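# Align the odd knob in each row of the box

## Task

In the knob box, every row (A1 to A4, B1 to B4, and so forth) has at least three knobs aimed at one shared mark. Rotate each knob that aims at some other mark until it matches its row's shared mark. All remaining knobs must still point at the marks they show now when the job ends.

## Robot and tools

Robot: two FANUC CRX-5iA six-joint arms, left_arm and right_arm. Each carries a parallel two-finger gripper that opens to 50 mm. Calibrated bases in the scene frame: left_arm at (-0.065, +0.448, 0) m, right_arm at (+0.003, -0.484, 0) m, each yawed very slightly. A fixed camera stand sits behind the arms.

Scene frame: origin at table-top height, halfway between the nominal arm bases. +x points out over the table, +y toward the left_arm side, +z up. Image left or right does not match arm names. Each gripper has its own axes: fingers extend along its +z and close along its x. The reported end_effector_position is the point between the pads; fingertips sit 17.5 mm past it. A camera block juts about 10 cm toward the gripper's -y and rotates with it.

Row layout (shared by execute_actions and move): 18 numbers, always both arms. Order: left dx, dy, dz, rx, ry, rz, left gripper position, force_limit, speed; then the same nine for the right arm. Every number lies in [-1, 1]. dx..rz are offsets, not poses: displacement along scene axes from that arm's Hand target as it stood when the action or move began; 1.0 equals 0.6 m or 180 degrees. rx, ry, rz form a single rotation vector, applied about the Hand target's position. Sending all six as 0 re-commands the current Hand target (holds). Gripper numbers are absolute settings, not offsets: position +1 fully open, about -0.65 pads meet, -1 closes until stopped by an object. force_limit -1/0/+1 = roughly 20/102/185 N per pad. speed -1/0/+1 = 20/85/150 mm/s. Both start at +1. A 0 is a real command, so to leave a gripper alone resend its last three values. New force_limit or speed only apply after the position value changes by at least 0.01.

execute_actions(actions, cameras): actions is a list of actions; each action is a list of up to 15 rows, one row per 1/30 s step; a short action repeats its last row to fill 15 steps. All rows in one action are measured from the same start pose; a following action starts from the new Hand target, so repeated offsets add up. An empty list returns state plus all camera images. cameras: list of names, ["all"], or []; an unknown name invalidates the call.

move(target, speed, blend, blocking, cameras): straight-line paths for both grippers toward target, given as one row or a list of up to 15 rows. Every row in a list is an offset from the Hand targets at the move's start, not from the previous row. speed in m/s, 0.002 to 1, default 0.25 (rotation up to twice that in rad/s); one value or one per target. blend in metres rounds corners; 0 stops at each target. Paths last 0.5 to 10 s and ignore obstacles. Gripper changes for later targets are applied only once everything is at rest there. blocking=false returns after about 0.5 s while motion continues. Result adds a move: line: done, off_target, moving, held or fault, plus limits=paced (pose clipped) or limits=held (steps withheld).

wait(seconds 0 to 10): the scene runs with last commands held. stop(): brakes a running move; fingers keep moving. zoom_image(camera, region=[x0, y0, x1, y1]): pixel box, origin top-left, at most 504 by 504, on the newest image of that camera. read_manual(section="licences"): legal text only. finished_scene(scene): 1 or 2, irreversible; make no other call after it in that reply.

Cameras (all 896x504): cam_head_left, cam_head_right, cam_high, cam_low, cam_left_wrist, cam_right_wrist. Calibration intrinsics and world-to-camera transforms are provided; fixed cameras may be shifted a few mm or degrees, and wrist images can lag during motion.

Result lines: end_effector_position (m) and end_effector_quat_wxyz in the scene frame, accurate to a few cm. Hand target: last commanded pose after clipping; next offsets start there. The gripper often settles short; rerun zeros or send the gap as an offset. object_status: 0 moving, 1 blocked while opening, 2 blocked while closing (a grip), 3 reached command or pads met (likely nothing held). position_measured in counts: opening mm ≈ (250 - counts) x 0.202. Tool commands shows current gripper commands. Joint velocities may say within noise. Flange force: external force along gripper axes, noisy, includes held weight; no reading near singularities. MOTOR HOT warns of overheating.

Controller behaviour: each step the commanded pose is clipped to 70 mm and 16 degrees from the measured pose. Joint speed caps and a 0.5 s ramp apply. A clearance check holds commands that bring the arms too close, but not finger-to-finger, and contact is still possible.

Avoid: arms are stiff, so a target even slightly beyond a firm contact can trigger a fault. 150 N external force or joint torque at its limit (150 N m big joints, 37.6 N m wrist joints) stops the arm for 10 s. Approach slowly and aim just at contact, not past it; back a pushing arm off by commanding past its gripper. Do not let the arms touch or a gripper close on the other arm's fingers. Avoid long stretched holds (overheat stop of 30 to 60 s). Nothing may fall or be left off the table; no hard hits, slams or drops. For a knob, centre it between the pads, grip, turn with rz, open before lifting away.

Each tool is called after ">>>" by a JSON object that holds its "method" and its "body".

## Session

>>> {"method": "execute_actions", "body": {"actions": []}}

Scene clock: 0.00 s.
left_arm: end_effector_position=(+0.1790, -0.1054, +0.1641) position_measured=3 object_status=3 end_effector_quat_wxyz=(+0.142, +0.535, +0.596, -0.582) | right_arm: end_effector_position=(+0.1883, -0.6763, +0.1324) position_measured=3 object_status=3 end_effector_quat_wxyz=(-0.124, +0.753, +0.563, +0.318)
Joint positions: left_arm=[-0.595 0.394 -0.662 1.549 -1.253 -0.432] | right_arm=[-1.03 -0.049 -0.411 -0.595 -1.589 0.884]
Joint velocities: within noise
Flange force (N): no reading
Hand target: left_arm +0.1790, -0.1054, +0.1641; +0.142, +0.535, +0.596, -0.582 | right_arm +0.1883, -0.6763, +0.1324; -0.124, +0.753, +0.563, +0.318
Tool commands: left_gripper/position=+1.0 left_gripper/force_limit=+1.0 left_gripper/speed=+1.0 right_gripper/position=+1.0 right_gripper/force_limit=+1.0 right_gripper/speed=+1.0
camera_calibration:
cam_left_wrist: T_world_to_cam=[[-0.392141, 0.470076, -0.79073, 0.260626], [0.90506, 0.0433537, -0.423068, -0.0659949], [-0.164593, -0.881561, -0.442448, 0.142938], [0, 0, 0, 1]] pos_world=[0.185458, 0.00635582, 0.241407]
cam_right_wrist: T_world_to_cam=[[0.160337, 0.766586, 0.621802, 0.41345], [0.772142, -0.489837, 0.404791, -0.505321], [0.614889, 0.415216, -0.670453, 0.384309], [0, 0, 0, 1]] pos_world=[0.0875815, -0.724042, 0.205126]

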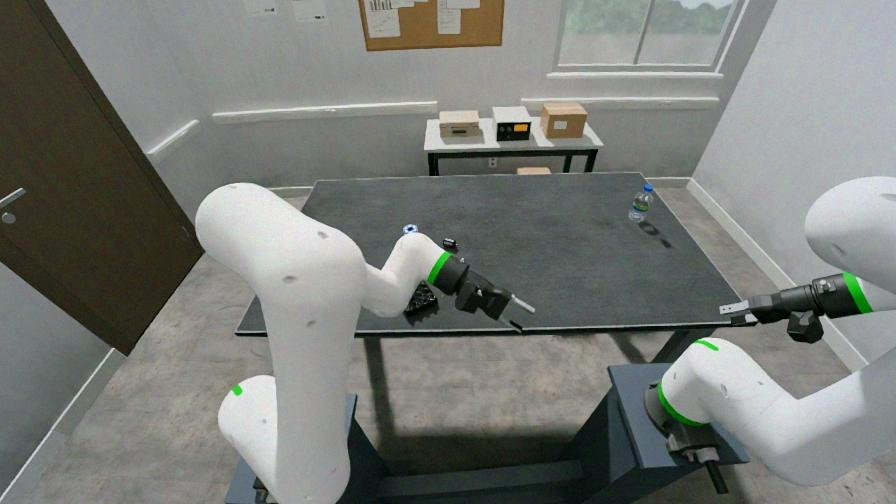

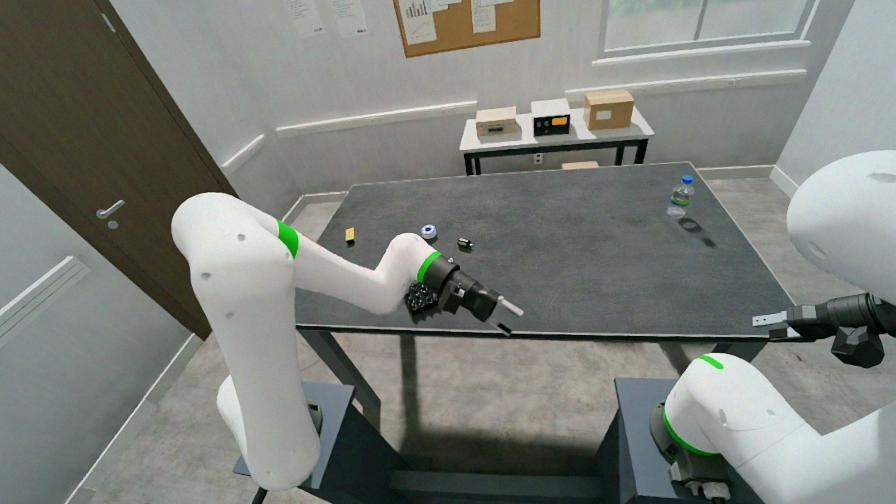

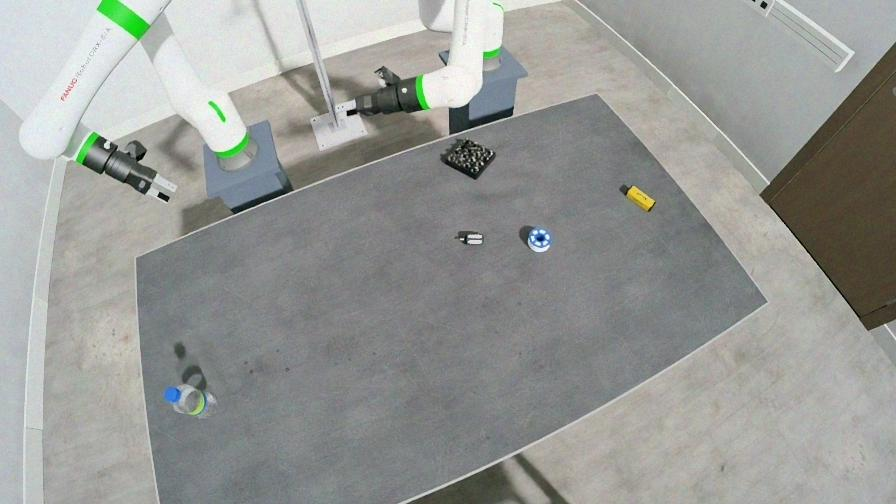

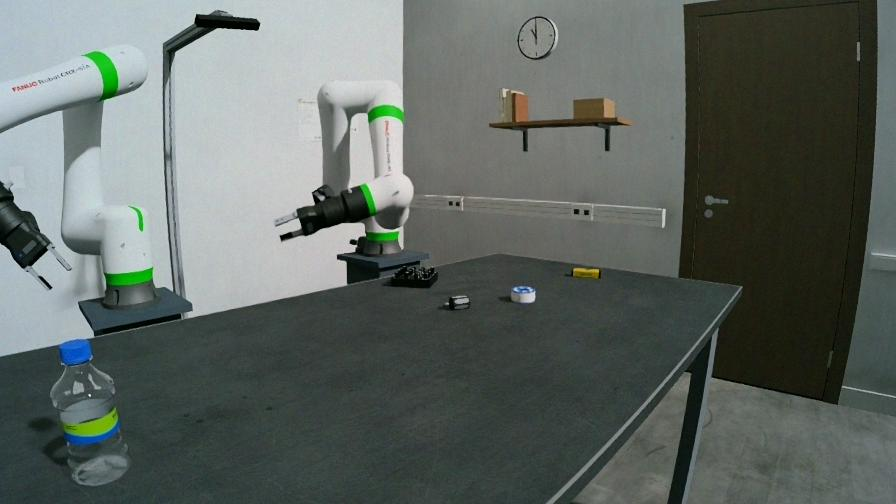

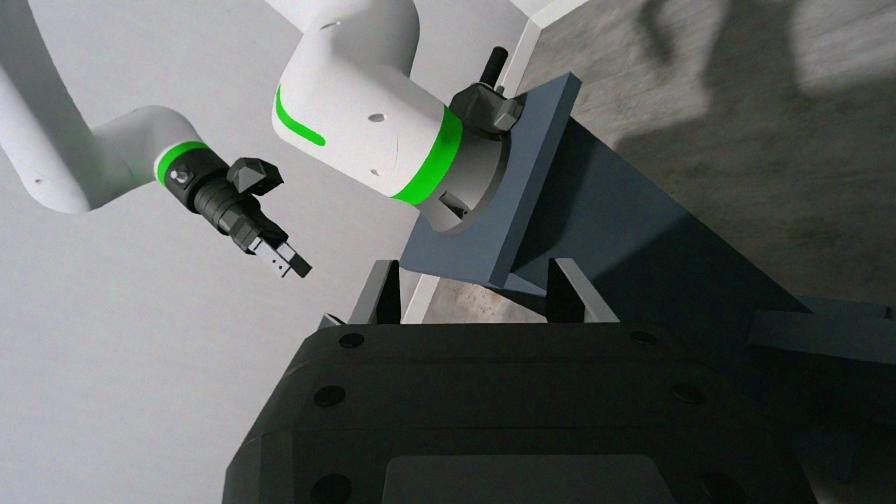

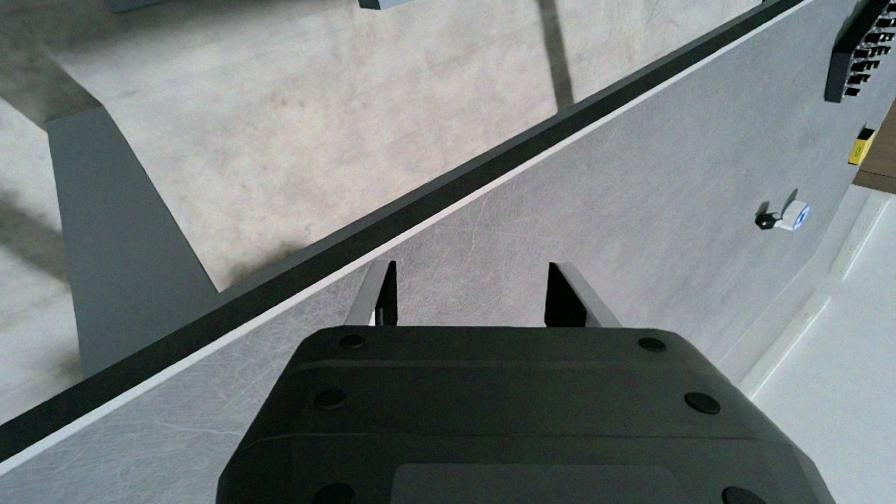

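>>> {"method": "zoom_image", "body": {"camera": "cam_high", "region": [430, 130, 510, 185]}}

>>> {"method": "zoom_image", "body": {"camera": "cam_head_right", "region": [380, 270, 460, 330]}}

Scaled by 6.300 from the camera's 896x504 image, which has a finer 1280x720 frame.

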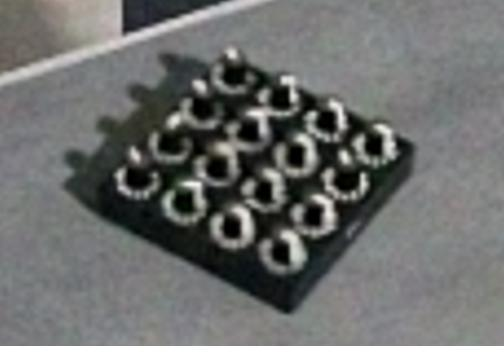

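Scaled by 6.300 from the camera's 896x504 image, which has a finer 1280x720 frame.

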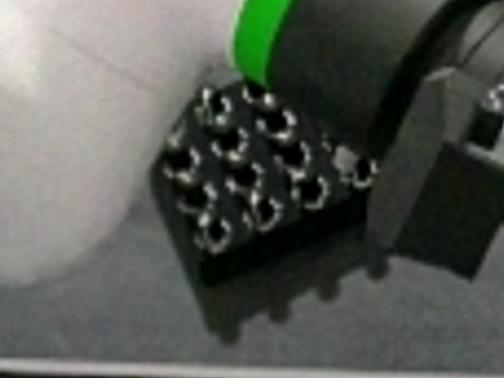

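>>> {"method": "move", "body": {"target": [0.252,0.442,0.227,0.350,-0.212,-0.029,1,1,1,0,0,0,0,0,0,1,1,1], "cameras": ["cam_left_wrist","cam_head_left"]}}

Scene clock: 13.00 s.
left_arm: end_effector_position=(+0.3302, +0.1598, +0.3003) position_measured=3 object_status=3 end_effector_quat_wxyz=(+0.000, +0.706, +0.708, +0.000) | right_arm: end_effector_position=(+0.1883, -0.6763, +0.1324) position_measured=3 object_status=3 end_effector_quat_wxyz=(-0.124, +0.753, +0.563, +0.318)
Joint positions: left_arm=[-0.323 0.104 0.156 -0.001 -1.622 0.365] | right_arm=[-1.03 -0.049 -0.411 -0.595 -1.589 0.884]
Flange force (N): left_arm=[0.5 2.7 -1.3] | right_arm=[1.9 3.0 -2.7]
Hand target: left_arm +0.3302, +0.1598, +0.3003; +0.000, +0.706, +0.708, +0.000 | right_arm +0.1883, -0.6763, +0.1324; -0.124, +0.753, +0.563, +0.318
Off the commanded pose: left_arm 0.000 m, 0 deg | right_arm 0.000 m, 0 deg.
move: done
camera_calibration:
cam_left_wrist: T_world_to_cam=[[-0.00585531, 0.999979, -0.00292695, -0.14587], [0.944914, 0.00649076, 0.327255, -0.389297], [0.327267, -0.000849535, -0.944931, 0.309549], [0, 0, 0, 1]] pos_world=[0.265693, 0.148657, 0.419475]
Images, in order (width x height): cam_head_left 896x504, cam_left_wrist 896x504.

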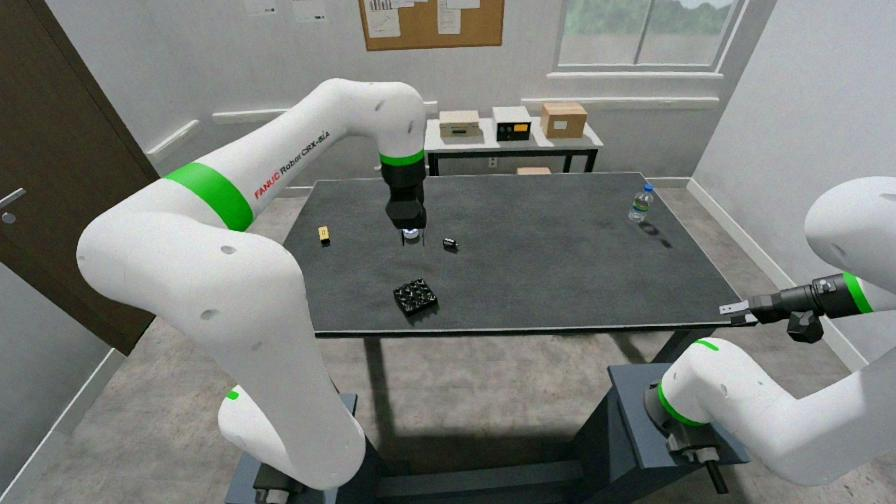

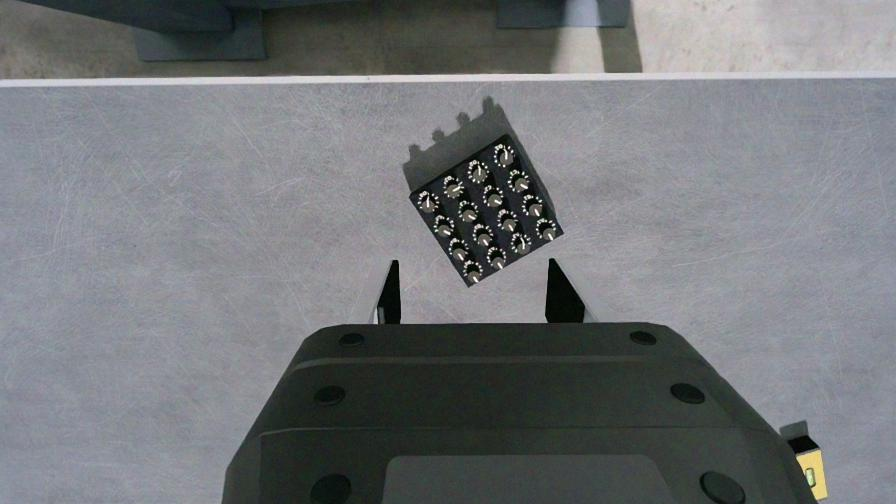

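>>> {"method": "zoom_image", "body": {"camera": "cam_left_wrist", "region": [400, 125, 576, 295]}}

Scaled by 2.864 from the camera's 896x504 image, which has a finer 1280x720 frame.

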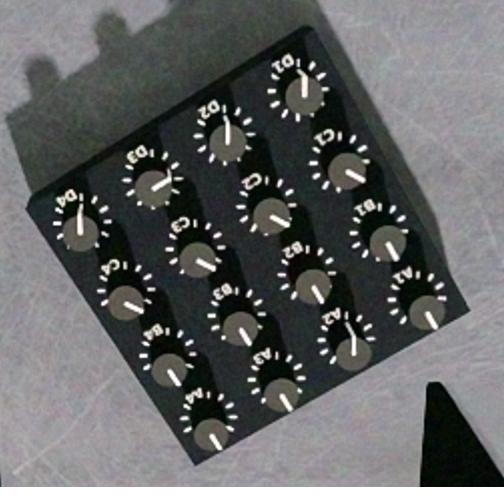

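>>> {"method": "move", "body": {"target": [0.033,0.045,-0.167,0,0,0,1,1,1,0,0,0,0,0,0,1,1,1], "cameras": ["cam_left_wrist"]}}

>>> {"method": "zoom_image", "body": {"camera": "cam_left_wrist", "region": [330, 100, 580, 320]}}

Scene clock: 20.03 s.
left_arm: end_effector_position=(+0.3501, +0.1868, +0.2001) position_measured=3 object_status=3 end_effector_quat_wxyz=(+0.000, +0.706, +0.708, +0.000) | right_arm: end_effector_position=(+0.1883, -0.6763, +0.1324) position_measured=3 object_status=3 end_effector_quat_wxyz=(-0.124, +0.753, +0.563, +0.318)
Joint positions: left_arm=[-0.255 0.123 -0.057 -0.001 -1.39 0.298] | right_arm=[-1.03 -0.049 -0.411 -0.595 -1.589 0.884]
Flange force (N): left_arm=[-1.3 3.4 -1.4] | right_arm=[0.4 2.8 -3.3]
Hand target: left_arm +0.3500, +0.1868, +0.2001; +0.000, +0.706, +0.708, +0.000 | right_arm +0.1883, -0.6763, +0.1324; -0.124, +0.753, +0.563, +0.318
Off the commanded pose: left_arm 0.000 m, 0 deg | right_arm 0.000 m, 0 deg.
move: done
camera_calibration:
cam_left_wrist: T_world_to_cam=[[-0.00585468, 0.999979, -0.00292726, -0.173047], [0.944883, 0.00649035, 0.327344, -0.375443], [0.327356, -0.000849419, -0.944901, 0.208469], [0, 0, 0, 1]] pos_world=[0.285493, 0.175657, 0.319375]
Images, in order (width x height): cam_left_wrist 896x504.

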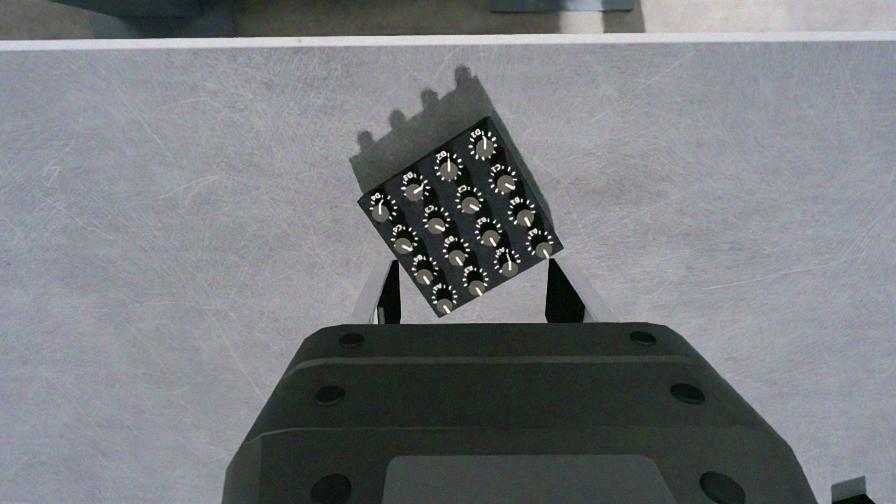

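Scaled by 2.016 from the camera's 896x504 image, which has a finer 1280x720 frame.

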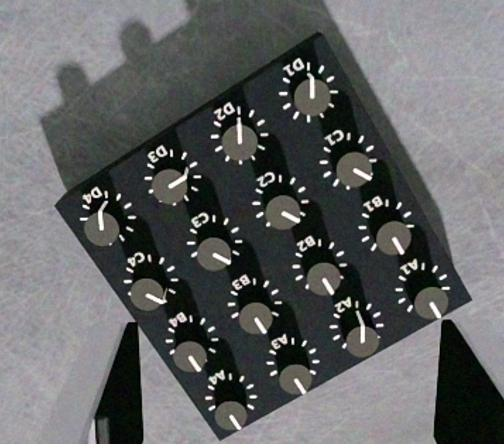

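>>> {"method": "zoom_image", "body": {"camera": "cam_left_wrist", "region": [355, 120, 515, 230]}}

>>> {"method": "zoom_image", "body": {"camera": "cam_left_wrist", "region": [420, 220, 560, 320]}}

>>> {"method": "zoom_image", "body": {"camera": "cam_left_wrist", "region": [385, 150, 545, 290]}}

Scaled by 3.150 from the camera's 896x504 image, which has a finer 1280x720 frame.

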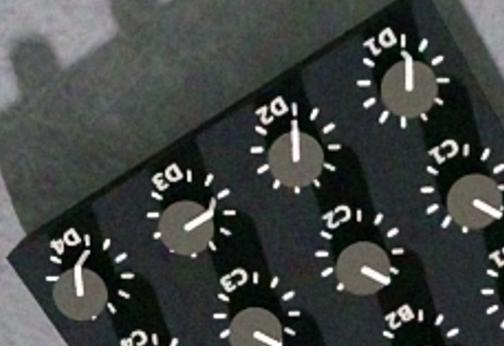

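Scaled by 3.600 from the camera's 896x504 image, which has a finer 1280x720 frame.

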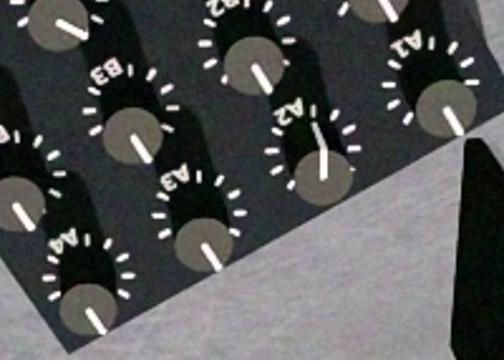

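Scaled by 3.150 from the camera's 896x504 image, which has a finer 1280x720 frame.

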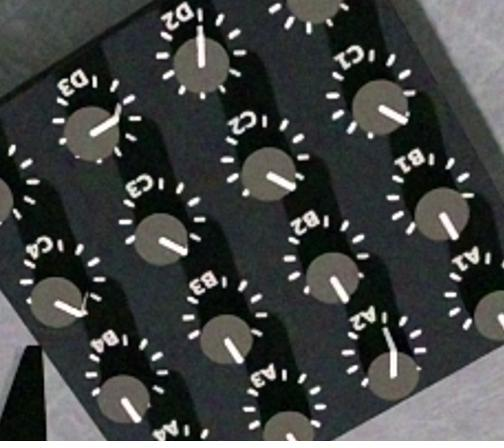

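>>> {"method": "move", "body": {"target": [0.085,0.062,-0.2,0,0,0.169,-0.089,-0.9,0,0,0,0,0,0,0,1,1,1], "cameras": ["cam_left_wrist","cam_head_right","cam_low"]}}

>>> {"method": "zoom_image", "body": {"camera": "cam_left_wrist", "region": [350, 130, 600, 350]}}

>>> {"method": "zoom_image", "body": {"camera": "cam_low", "region": [370, 230, 450, 300]}}

Scene clock: 42.53 s.
left_arm: end_effector_position=(+0.4010, +0.2239, +0.0801) position_measured=166 object_status=3 end_effector_quat_wxyz=(+0.000, +0.495, +0.869, +0.000) | right_arm: end_effector_position=(+0.1883, -0.6763, +0.1324) position_measured=3 object_status=3 end_effector_quat_wxyz=(-0.124, +0.753, +0.563, +0.318)
Joint positions: left_arm=[-0.156 0.278 -0.165 0 -1.128 0.729] | right_arm=[-1.03 -0.049 -0.411 -0.595 -1.589 0.884]
Joint velocities: left_arm=[0 0.001 0.001 -0.006 0 0] | right_arm=[within noise]
Flange force (N): left_arm=[-1.2 2.9 -0.1] | right_arm=[1.1 2.9 -1.8]
Hand target: left_arm +0.4010, +0.2240, +0.0801; +0.000, +0.495, +0.869, +0.000 | right_arm +0.1883, -0.6763, +0.1324; -0.124, +0.753, +0.563, +0.318
Off the commanded pose: left_arm 0.000 m, 0 deg | right_arm 0.000 m, 0 deg.
move: done
camera_calibration:
cam_left_wrist: T_world_to_cam=[[-0.51151, 0.859272, -0.00300954, 0.0240392], [0.811522, 0.48423, 0.327037, -0.43799], [0.282471, 0.16484, -0.945007, 0.0593278], [0, 0, 0, 1]] pos_world=[0.350976, 0.181652, 0.199376]
Images, in order (width x height): cam_head_right 896x504, cam_low 896x504, cam_left_wrist 896x504.

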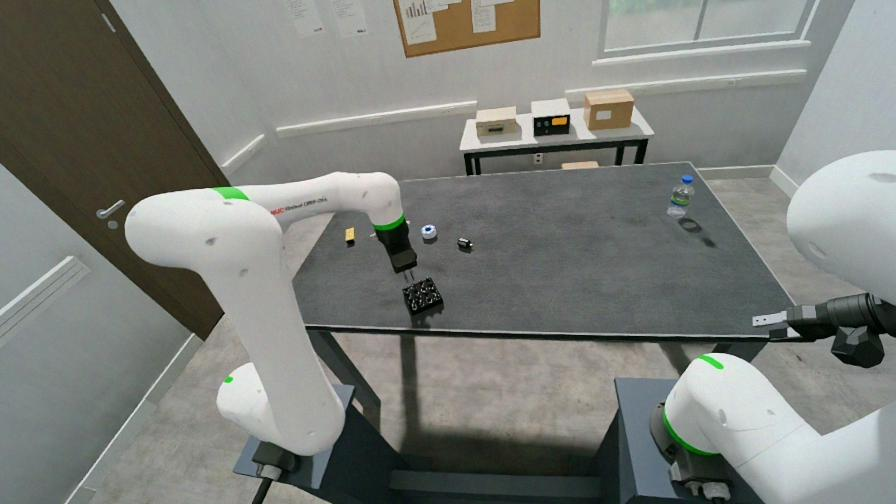

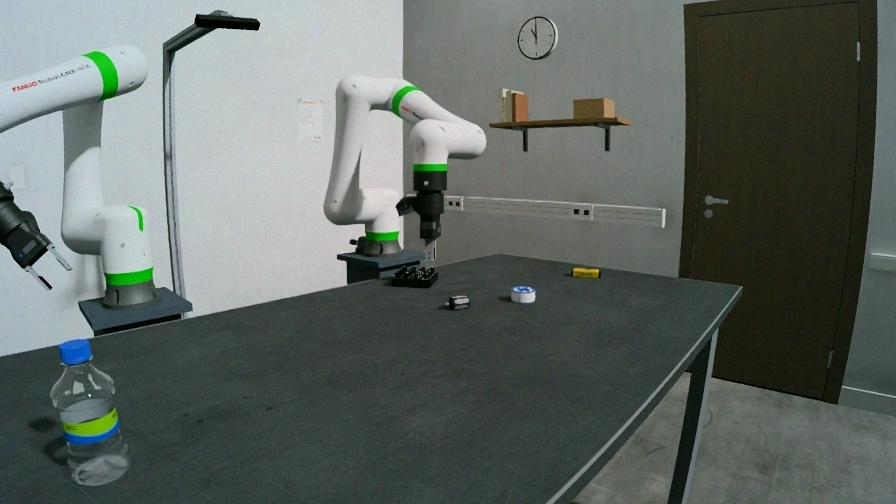

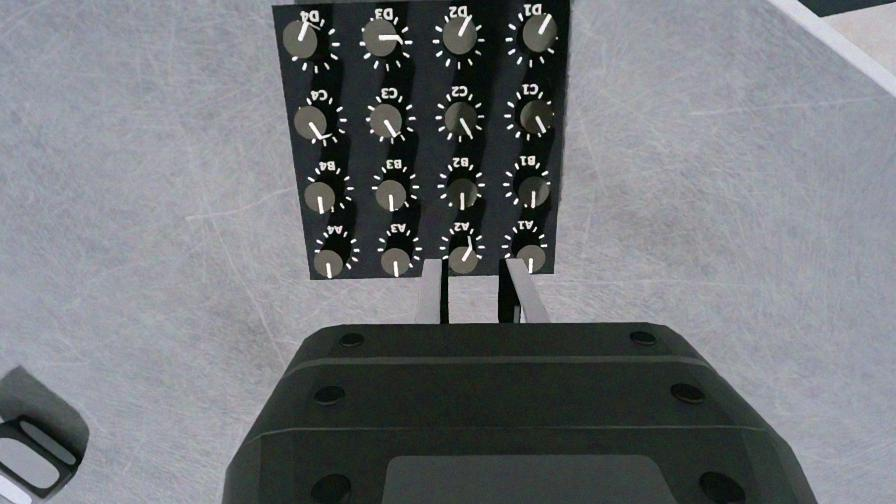

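Scaled by 2.016 from the camera's 896x504 image, which has a finer 1280x720 frame.

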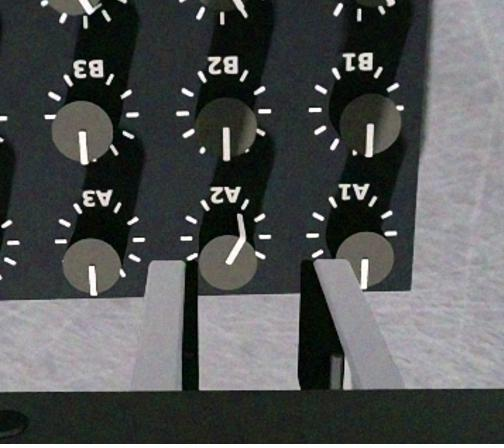

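Scaled by 6.300 from the camera's 896x504 image, which has a finer 1280x720 frame.

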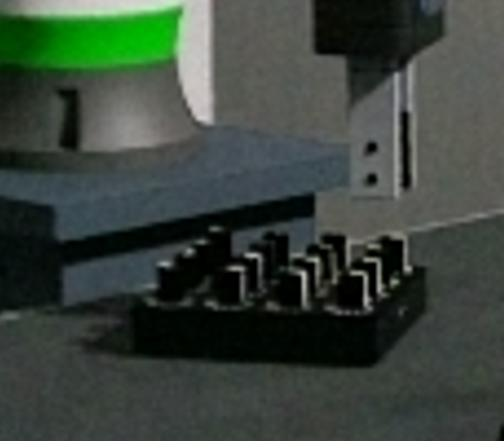

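>>> {"method": "move", "body": {"target": [[-0.0012,-0.0057,0,0,0,0.006,-0.089,-0.9,0,0,0,0,0,0,0,1,1,1],[-0.0012,-0.0057,-0.0542,0,0,0.006,-0.089,-0.9,0,0,0,0,0,0,0,1,1,1]], "speed": 0.08, "cameras": ["cam_left_wrist","cam_low"]}}

>>> {"method": "zoom_image", "body": {"camera": "cam_left_wrist", "region": [350, 130, 600, 350]}}

>>> {"method": "zoom_image", "body": {"camera": "cam_low", "region": [370, 230, 450, 300]}}

Scene clock: 52.00 s.
left_arm: end_effector_position=(+0.4003, +0.2206, +0.0476) position_measured=166 object_status=3 end_effector_quat_wxyz=(+0.000, +0.487, +0.873, +0.000) | right_arm: end_effector_position=(+0.1883, -0.6763, +0.1324) position_measured=3 object_status=3 end_effector_quat_wxyz=(-0.124, +0.753, +0.563, +0.318)
Joint positions: left_arm=[-0.163 0.318 -0.199 -0.001 -1.055 0.755] | right_arm=[-1.03 -0.049 -0.411 -0.595 -1.589 0.884]
Flange force (N): left_arm=[-1.2 2.7 0.8] | right_arm=[1.5 3.1 -2.1]
Hand target: left_arm +0.4003, +0.2206, +0.0476; +0.000, +0.487, +0.873, +0.000 | right_arm +0.1883, -0.6763, +0.1324; -0.124, +0.753, +0.563, +0.318
Off the commanded pose: left_arm 0.000 m, 0 deg | right_arm 0.000 m, 0 deg.
move: done
camera_calibration:
cam_left_wrist: T_world_to_cam=[[-0.527519, 0.849538, -0.00289892, 0.0350236], [0.802252, 0.499274, 0.327288, -0.424755], [0.279491, 0.170325, -0.94492, 0.0292688], [0, 0, 0, 1]] pos_world=[0.351056, 0.17733, 0.166775]
Images, in order (width x height): cam_low 896x504, cam_left_wrist 896x504.

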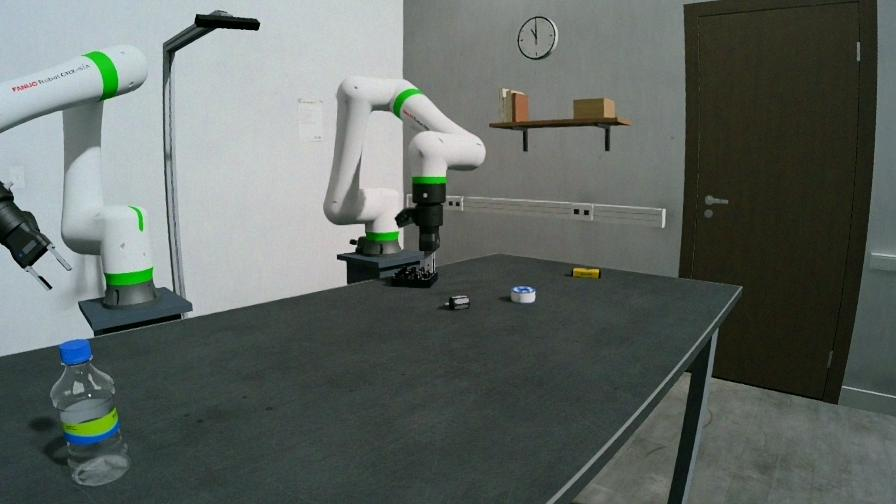

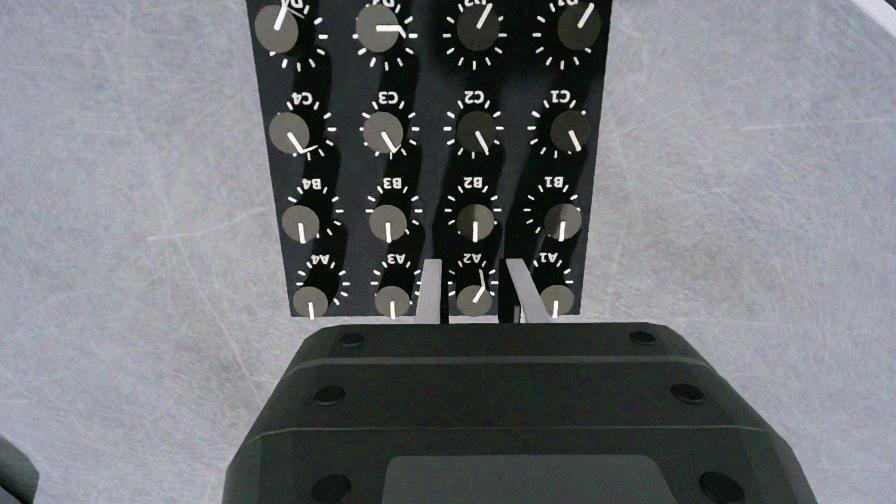

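Scaled by 2.016 from the camera's 896x504 image, which has a finer 1280x720 frame.

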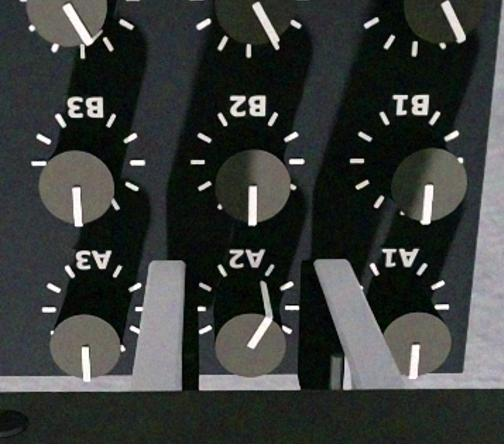

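Scaled by 6.300 from the camera's 896x504 image, which has a finer 1280x720 frame.

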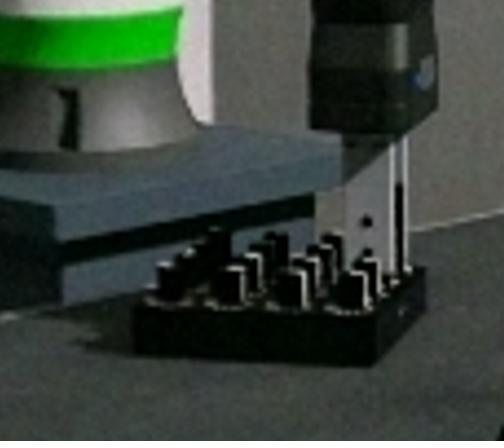

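>>> {"method": "move", "body": {"target": [[0,0,0,0,0,0,-1,-0.9,-0.5,0,0,0,0,0,0,1,1,1],[0,0,0,0,0,-0.8333,-1,-0.9,-0.5,0,0,0,0,0,0,1,1,1]], "speed": 0.3, "cameras": ["cam_left_wrist"]}}

Scene clock: 61.07 s.
left_arm: end_effector_position=(+0.4003, +0.2206, +0.0476) position_measured=199 object_status=2 end_effector_quat_wxyz=(+0.000, +0.970, -0.245, +0.000) | right_arm: end_effector_position=(+0.1883, -0.6763, +0.1324) position_measured=3 object_status=3 end_effector_quat_wxyz=(-0.124, +0.753, +0.563, +0.318)
Joint positions: left_arm=[-0.162 0.317 -0.2 0 -1.053 -1.864] | right_arm=[-1.03 -0.049 -0.411 -0.595 -1.589 0.884]
Flange force (N): left_arm=[5.3 -2.1 -0.3] | right_arm=[1.2 3.1 -2.8]
Hand target: left_arm +0.4003, +0.2206, +0.0476; +0.000, +0.970, -0.245, +0.000 | right_arm +0.1883, -0.6763, +0.1324; -0.124, +0.753, +0.563, +0.318
Off the commanded pose: left_arm 0.000 m, 0 deg | right_arm 0.000 m, 0 deg.
move: done
camera_calibration:
cam_left_wrist: T_world_to_cam=[[0.881655, -0.471885, -0.0029022, -0.237666], [-0.445056, -0.833542, 0.327312, 0.368474], [-0.156873, -0.287284, -0.944912, 0.304865], [0, 0, 0, 1]] pos_world=[0.421355, 0.28257, 0.166775]
Images, in order (width x height): cam_left_wrist 896x504.

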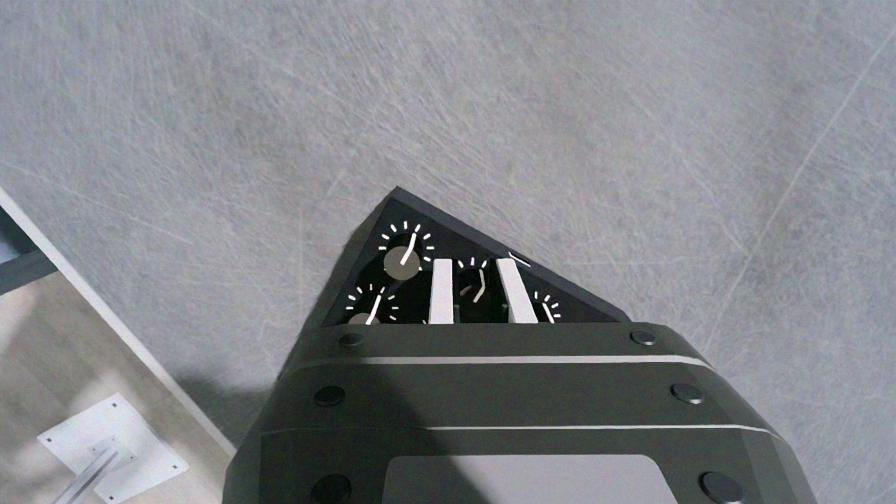

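>>> {"method": "move", "body": {"target": [[0,0,0,0,0,0,-0.13,-0.9,-0.5,0,0,0,0,0,0,1,1,1],[0,0,0.06,0,0,0,-0.13,-0.9,-0.5,0,0,0,0,0,0,1,1,1],[-0.091,-0.111,0.06,0,0,0.8333,-0.13,-0.9,-0.5,0,0,0,0,0,0,1,1,1]], "speed": [0.1,0.1,0.4], "blend": [0,0.01,0], "cameras": ["cam_left_wrist","cam_high"]}}

>>> {"method": "zoom_image", "body": {"camera": "cam_left_wrist", "region": [350, 130, 600, 350]}}

>>> {"method": "zoom_image", "body": {"camera": "cam_high", "region": [430, 130, 510, 185]}}

Scene clock: 70.93 s.
left_arm: end_effector_position=(+0.3457, +0.1540, +0.0836) position_measured=172 object_status=3 end_effector_quat_wxyz=(+0.000, +0.487, +0.873, +0.000) | right_arm: end_effector_position=(+0.1883, -0.6763, +0.1324) position_measured=3 object_status=3 end_effector_quat_wxyz=(-0.124, +0.753, +0.563, +0.318)
Joint positions: left_arm=[-0.323 0.247 -0.196 0 -1.128 0.915] | right_arm=[-1.03 -0.049 -0.411 -0.595 -1.589 0.884]
Flange force (N): left_arm=[-0.9 2.0 0.1] | right_arm=[1.2 2.5 -1.9]
Hand target: left_arm +0.3457, +0.1540, +0.0836; +0.000, +0.487, +0.873, +0.000 | right_arm +0.1883, -0.6763, +0.1324; -0.124, +0.753, +0.563, +0.318
Off the commanded pose: left_arm 0.000 m, 0 deg | right_arm 0.000 m, 0 deg.
move: done
camera_calibration:
cam_left_wrist: T_world_to_cam=[[-0.527519, 0.849538, -0.00289897, 0.0629048], [0.802252, 0.499274, 0.327288, -0.359482], [0.279491, 0.170325, -0.94492, 0.0898898], [0, 0, 0, 1]] pos_world=[0.296456, 0.11073, 0.202775]
Images, in order (width x height): cam_high 896x504, cam_left_wrist 896x504.

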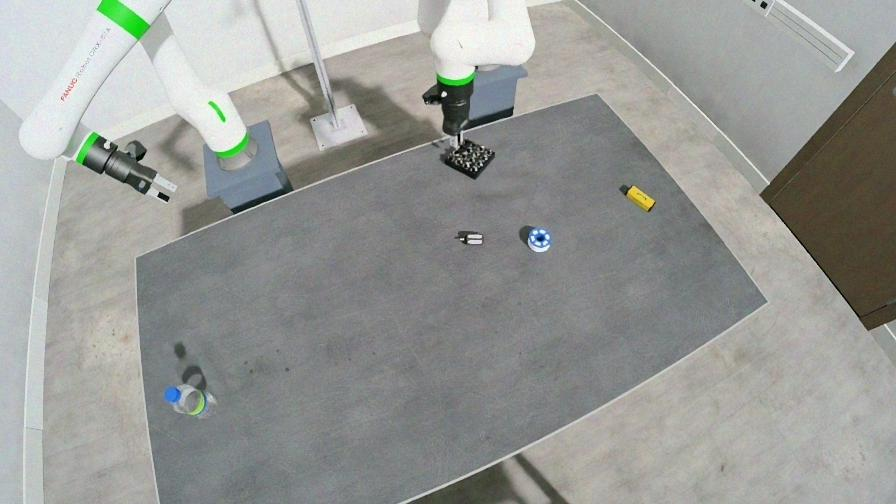

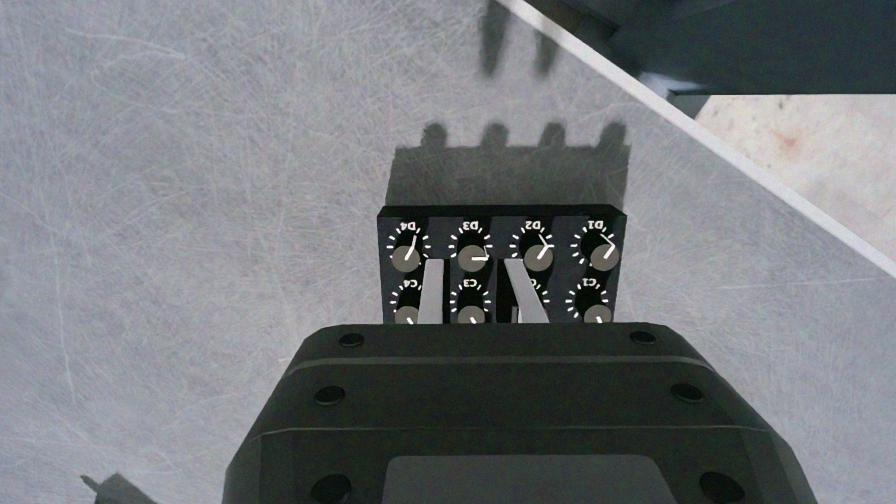

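Scaled by 2.016 from the camera's 896x504 image, which has a finer 1280x720 frame.

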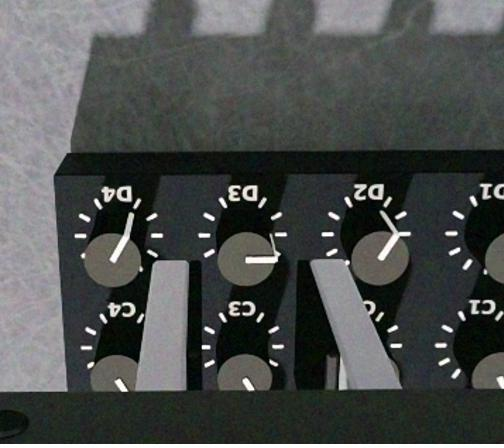

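Scaled by 6.300 from the camera's 896x504 image, which has a finer 1280x720 frame.

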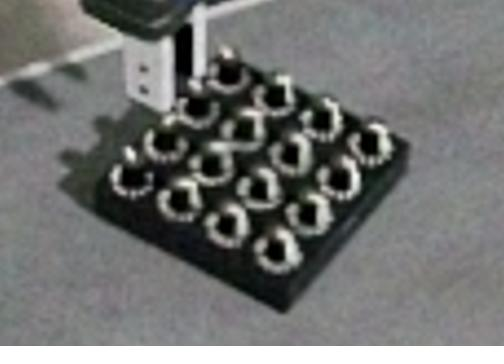

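>>> {"method": "move", "body": {"target": [[-0.0033,0.0002,0,0,0,0,-0.1,-0.9,-0.5,0,0,0,0,0,0,1,1,1],[-0.0033,0.0002,-0.06,0,0,0,-0.1,-0.9,-0.5,0,0,0,0,0,0,1,1,1],[-0.0033,0.0002,-0.06,0,0,0,-1,-0.9,-0.5,0,0,0,0,0,0,1,1,1],[-0.0033,0.0002,-0.06,0,0,0.3333,-1,-0.9,-0.5,0,0,0,0,0,0,1,1,1]], "speed": [0.1,0.08,0.1,0.3], "cameras": ["cam_left_wrist"]}}

>>> {"method": "move", "body": {"target": [[0,0,0,0,0,0,-0.13,-0.9,-0.5,0,0,0,0,0,0,1,1,1],[0,0,0.06,0,0,0,-0.13,-0.9,-0.5,0,0,0,0,0,0,1,1,1],[0.05,0.06,0.26,0,0,-0.3333,-0.13,-0.9,-0.5,0,0,0,0,0,0,1,1,1]], "speed": [0.1,0.1,0.3], "blend": [0,0.01,0], "cameras": ["cam_left_wrist"]}}

>>> {"method": "zoom_image", "body": {"camera": "cam_left_wrist", "region": [340, 100, 600, 330]}}

Scene clock: 82.83 s.
left_arm: end_effector_position=(+0.3437, +0.1541, +0.0476) position_measured=199 object_status=2 end_effector_quat_wxyz=(+0.000, -0.015, +1.000, +0.000) | right_arm: end_effector_position=(+0.1883, -0.6763, +0.1324) position_measured=3 object_status=3 end_effector_quat_wxyz=(-0.124, +0.753, +0.563, +0.318)
Joint positions: left_arm=[-0.323 0.285 -0.242 0 -1.044 1.963] | right_arm=[-1.03 -0.049 -0.411 -0.595 -1.589 0.884]
Flange force (N): left_arm=[-3.1 -2.3 0.7] | right_arm=[0.8 3.4 -2.7]
Hand target: left_arm +0.3437, +0.1541, +0.0476; +0.000, -0.015, +1.000, +0.000 | right_arm +0.1883, -0.6763, +0.1324; -0.124, +0.753, +0.563, +0.318
Off the commanded pose: left_arm 0.000 m, 0 deg | right_arm 0.000 m, 0 deg.
move: done
camera_calibration:
cam_left_wrist: T_world_to_cam=[[-0.999482, -0.0320387, -0.0029496, 0.359713], [-0.0312399, 0.944443, 0.327188, -0.128342], [-0.00769693, 0.327111, -0.944955, 0.131035], [0, 0, 0, 1]] pos_world=[0.356526, 0.0898738, 0.166876]
Images, in order (width x height): cam_left_wrist 896x504.

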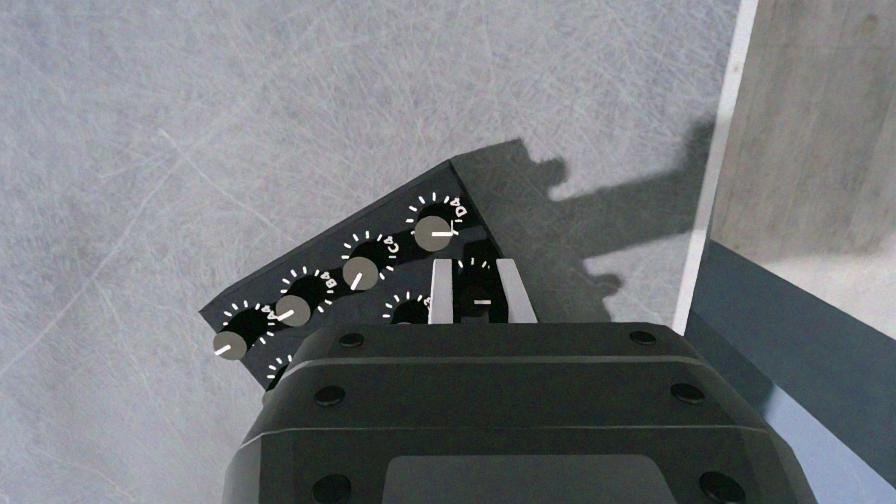

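Scene clock: 85.87 s.
left_arm: end_effector_position=(+0.3737, +0.1901, +0.2036) position_measured=172 object_status=3 end_effector_quat_wxyz=(+0.000, +0.487, +0.873, +0.000) | right_arm: end_effector_position=(+0.1883, -0.6763, +0.1324) position_measured=3 object_status=3 end_effector_quat_wxyz=(-0.124, +0.753, +0.563, +0.318)
Joint positions: left_arm=[-0.235 0.168 0.002 -0.001 -1.405 0.827] | right_arm=[-1.03 -0.049 -0.411 -0.595 -1.589 0.884]
Flange force (N): left_arm=[-1.6 2.6 -1.2] | right_arm=[1.8 3.0 -2.5]
Hand target: left_arm +0.3737, +0.1901, +0.2036; +0.000, +0.487, +0.873, +0.000 | right_arm +0.1883, -0.6763, +0.1324; -0.124, +0.753, +0.563, +0.318
Off the commanded pose: left_arm 0.000 m, 0 deg | right_arm 0.000 m, 0 deg.
move: done
camera_calibration:
cam_left_wrist: T_world_to_cam=[[-0.527519, 0.849538, -0.00289892, 0.0473551], [0.802252, 0.499274, 0.327288, -0.439277], [0.279491, 0.170325, -0.94492, 0.1894], [0, 0, 0, 1]] pos_world=[0.324456, 0.14683, 0.322875]
Images, in order (width x height): cam_left_wrist 896x504.

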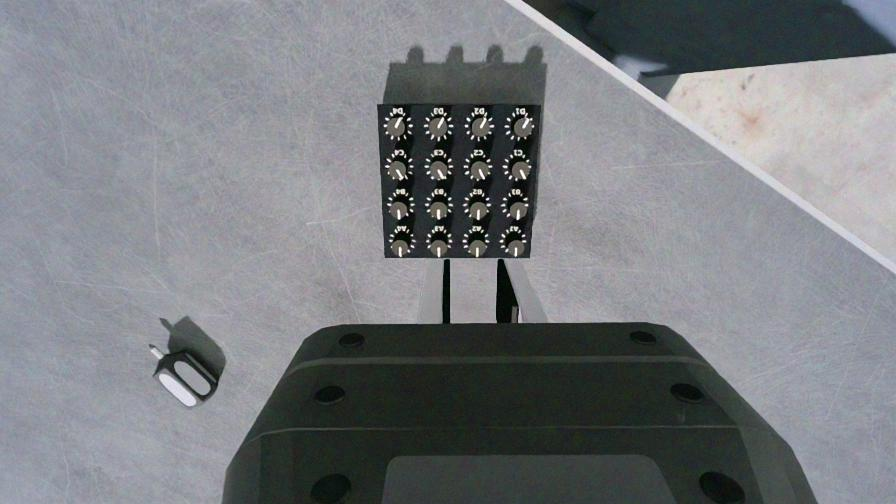

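Scaled by 1.938 from the camera's 896x504 image, which has a finer 1280x720 frame.

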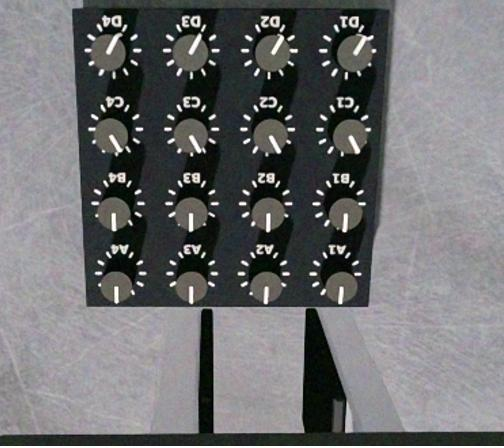

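All rows match.

>>> {"method": "finished_scene", "body": {"scene": 2}}

The scene is finished: the task was done.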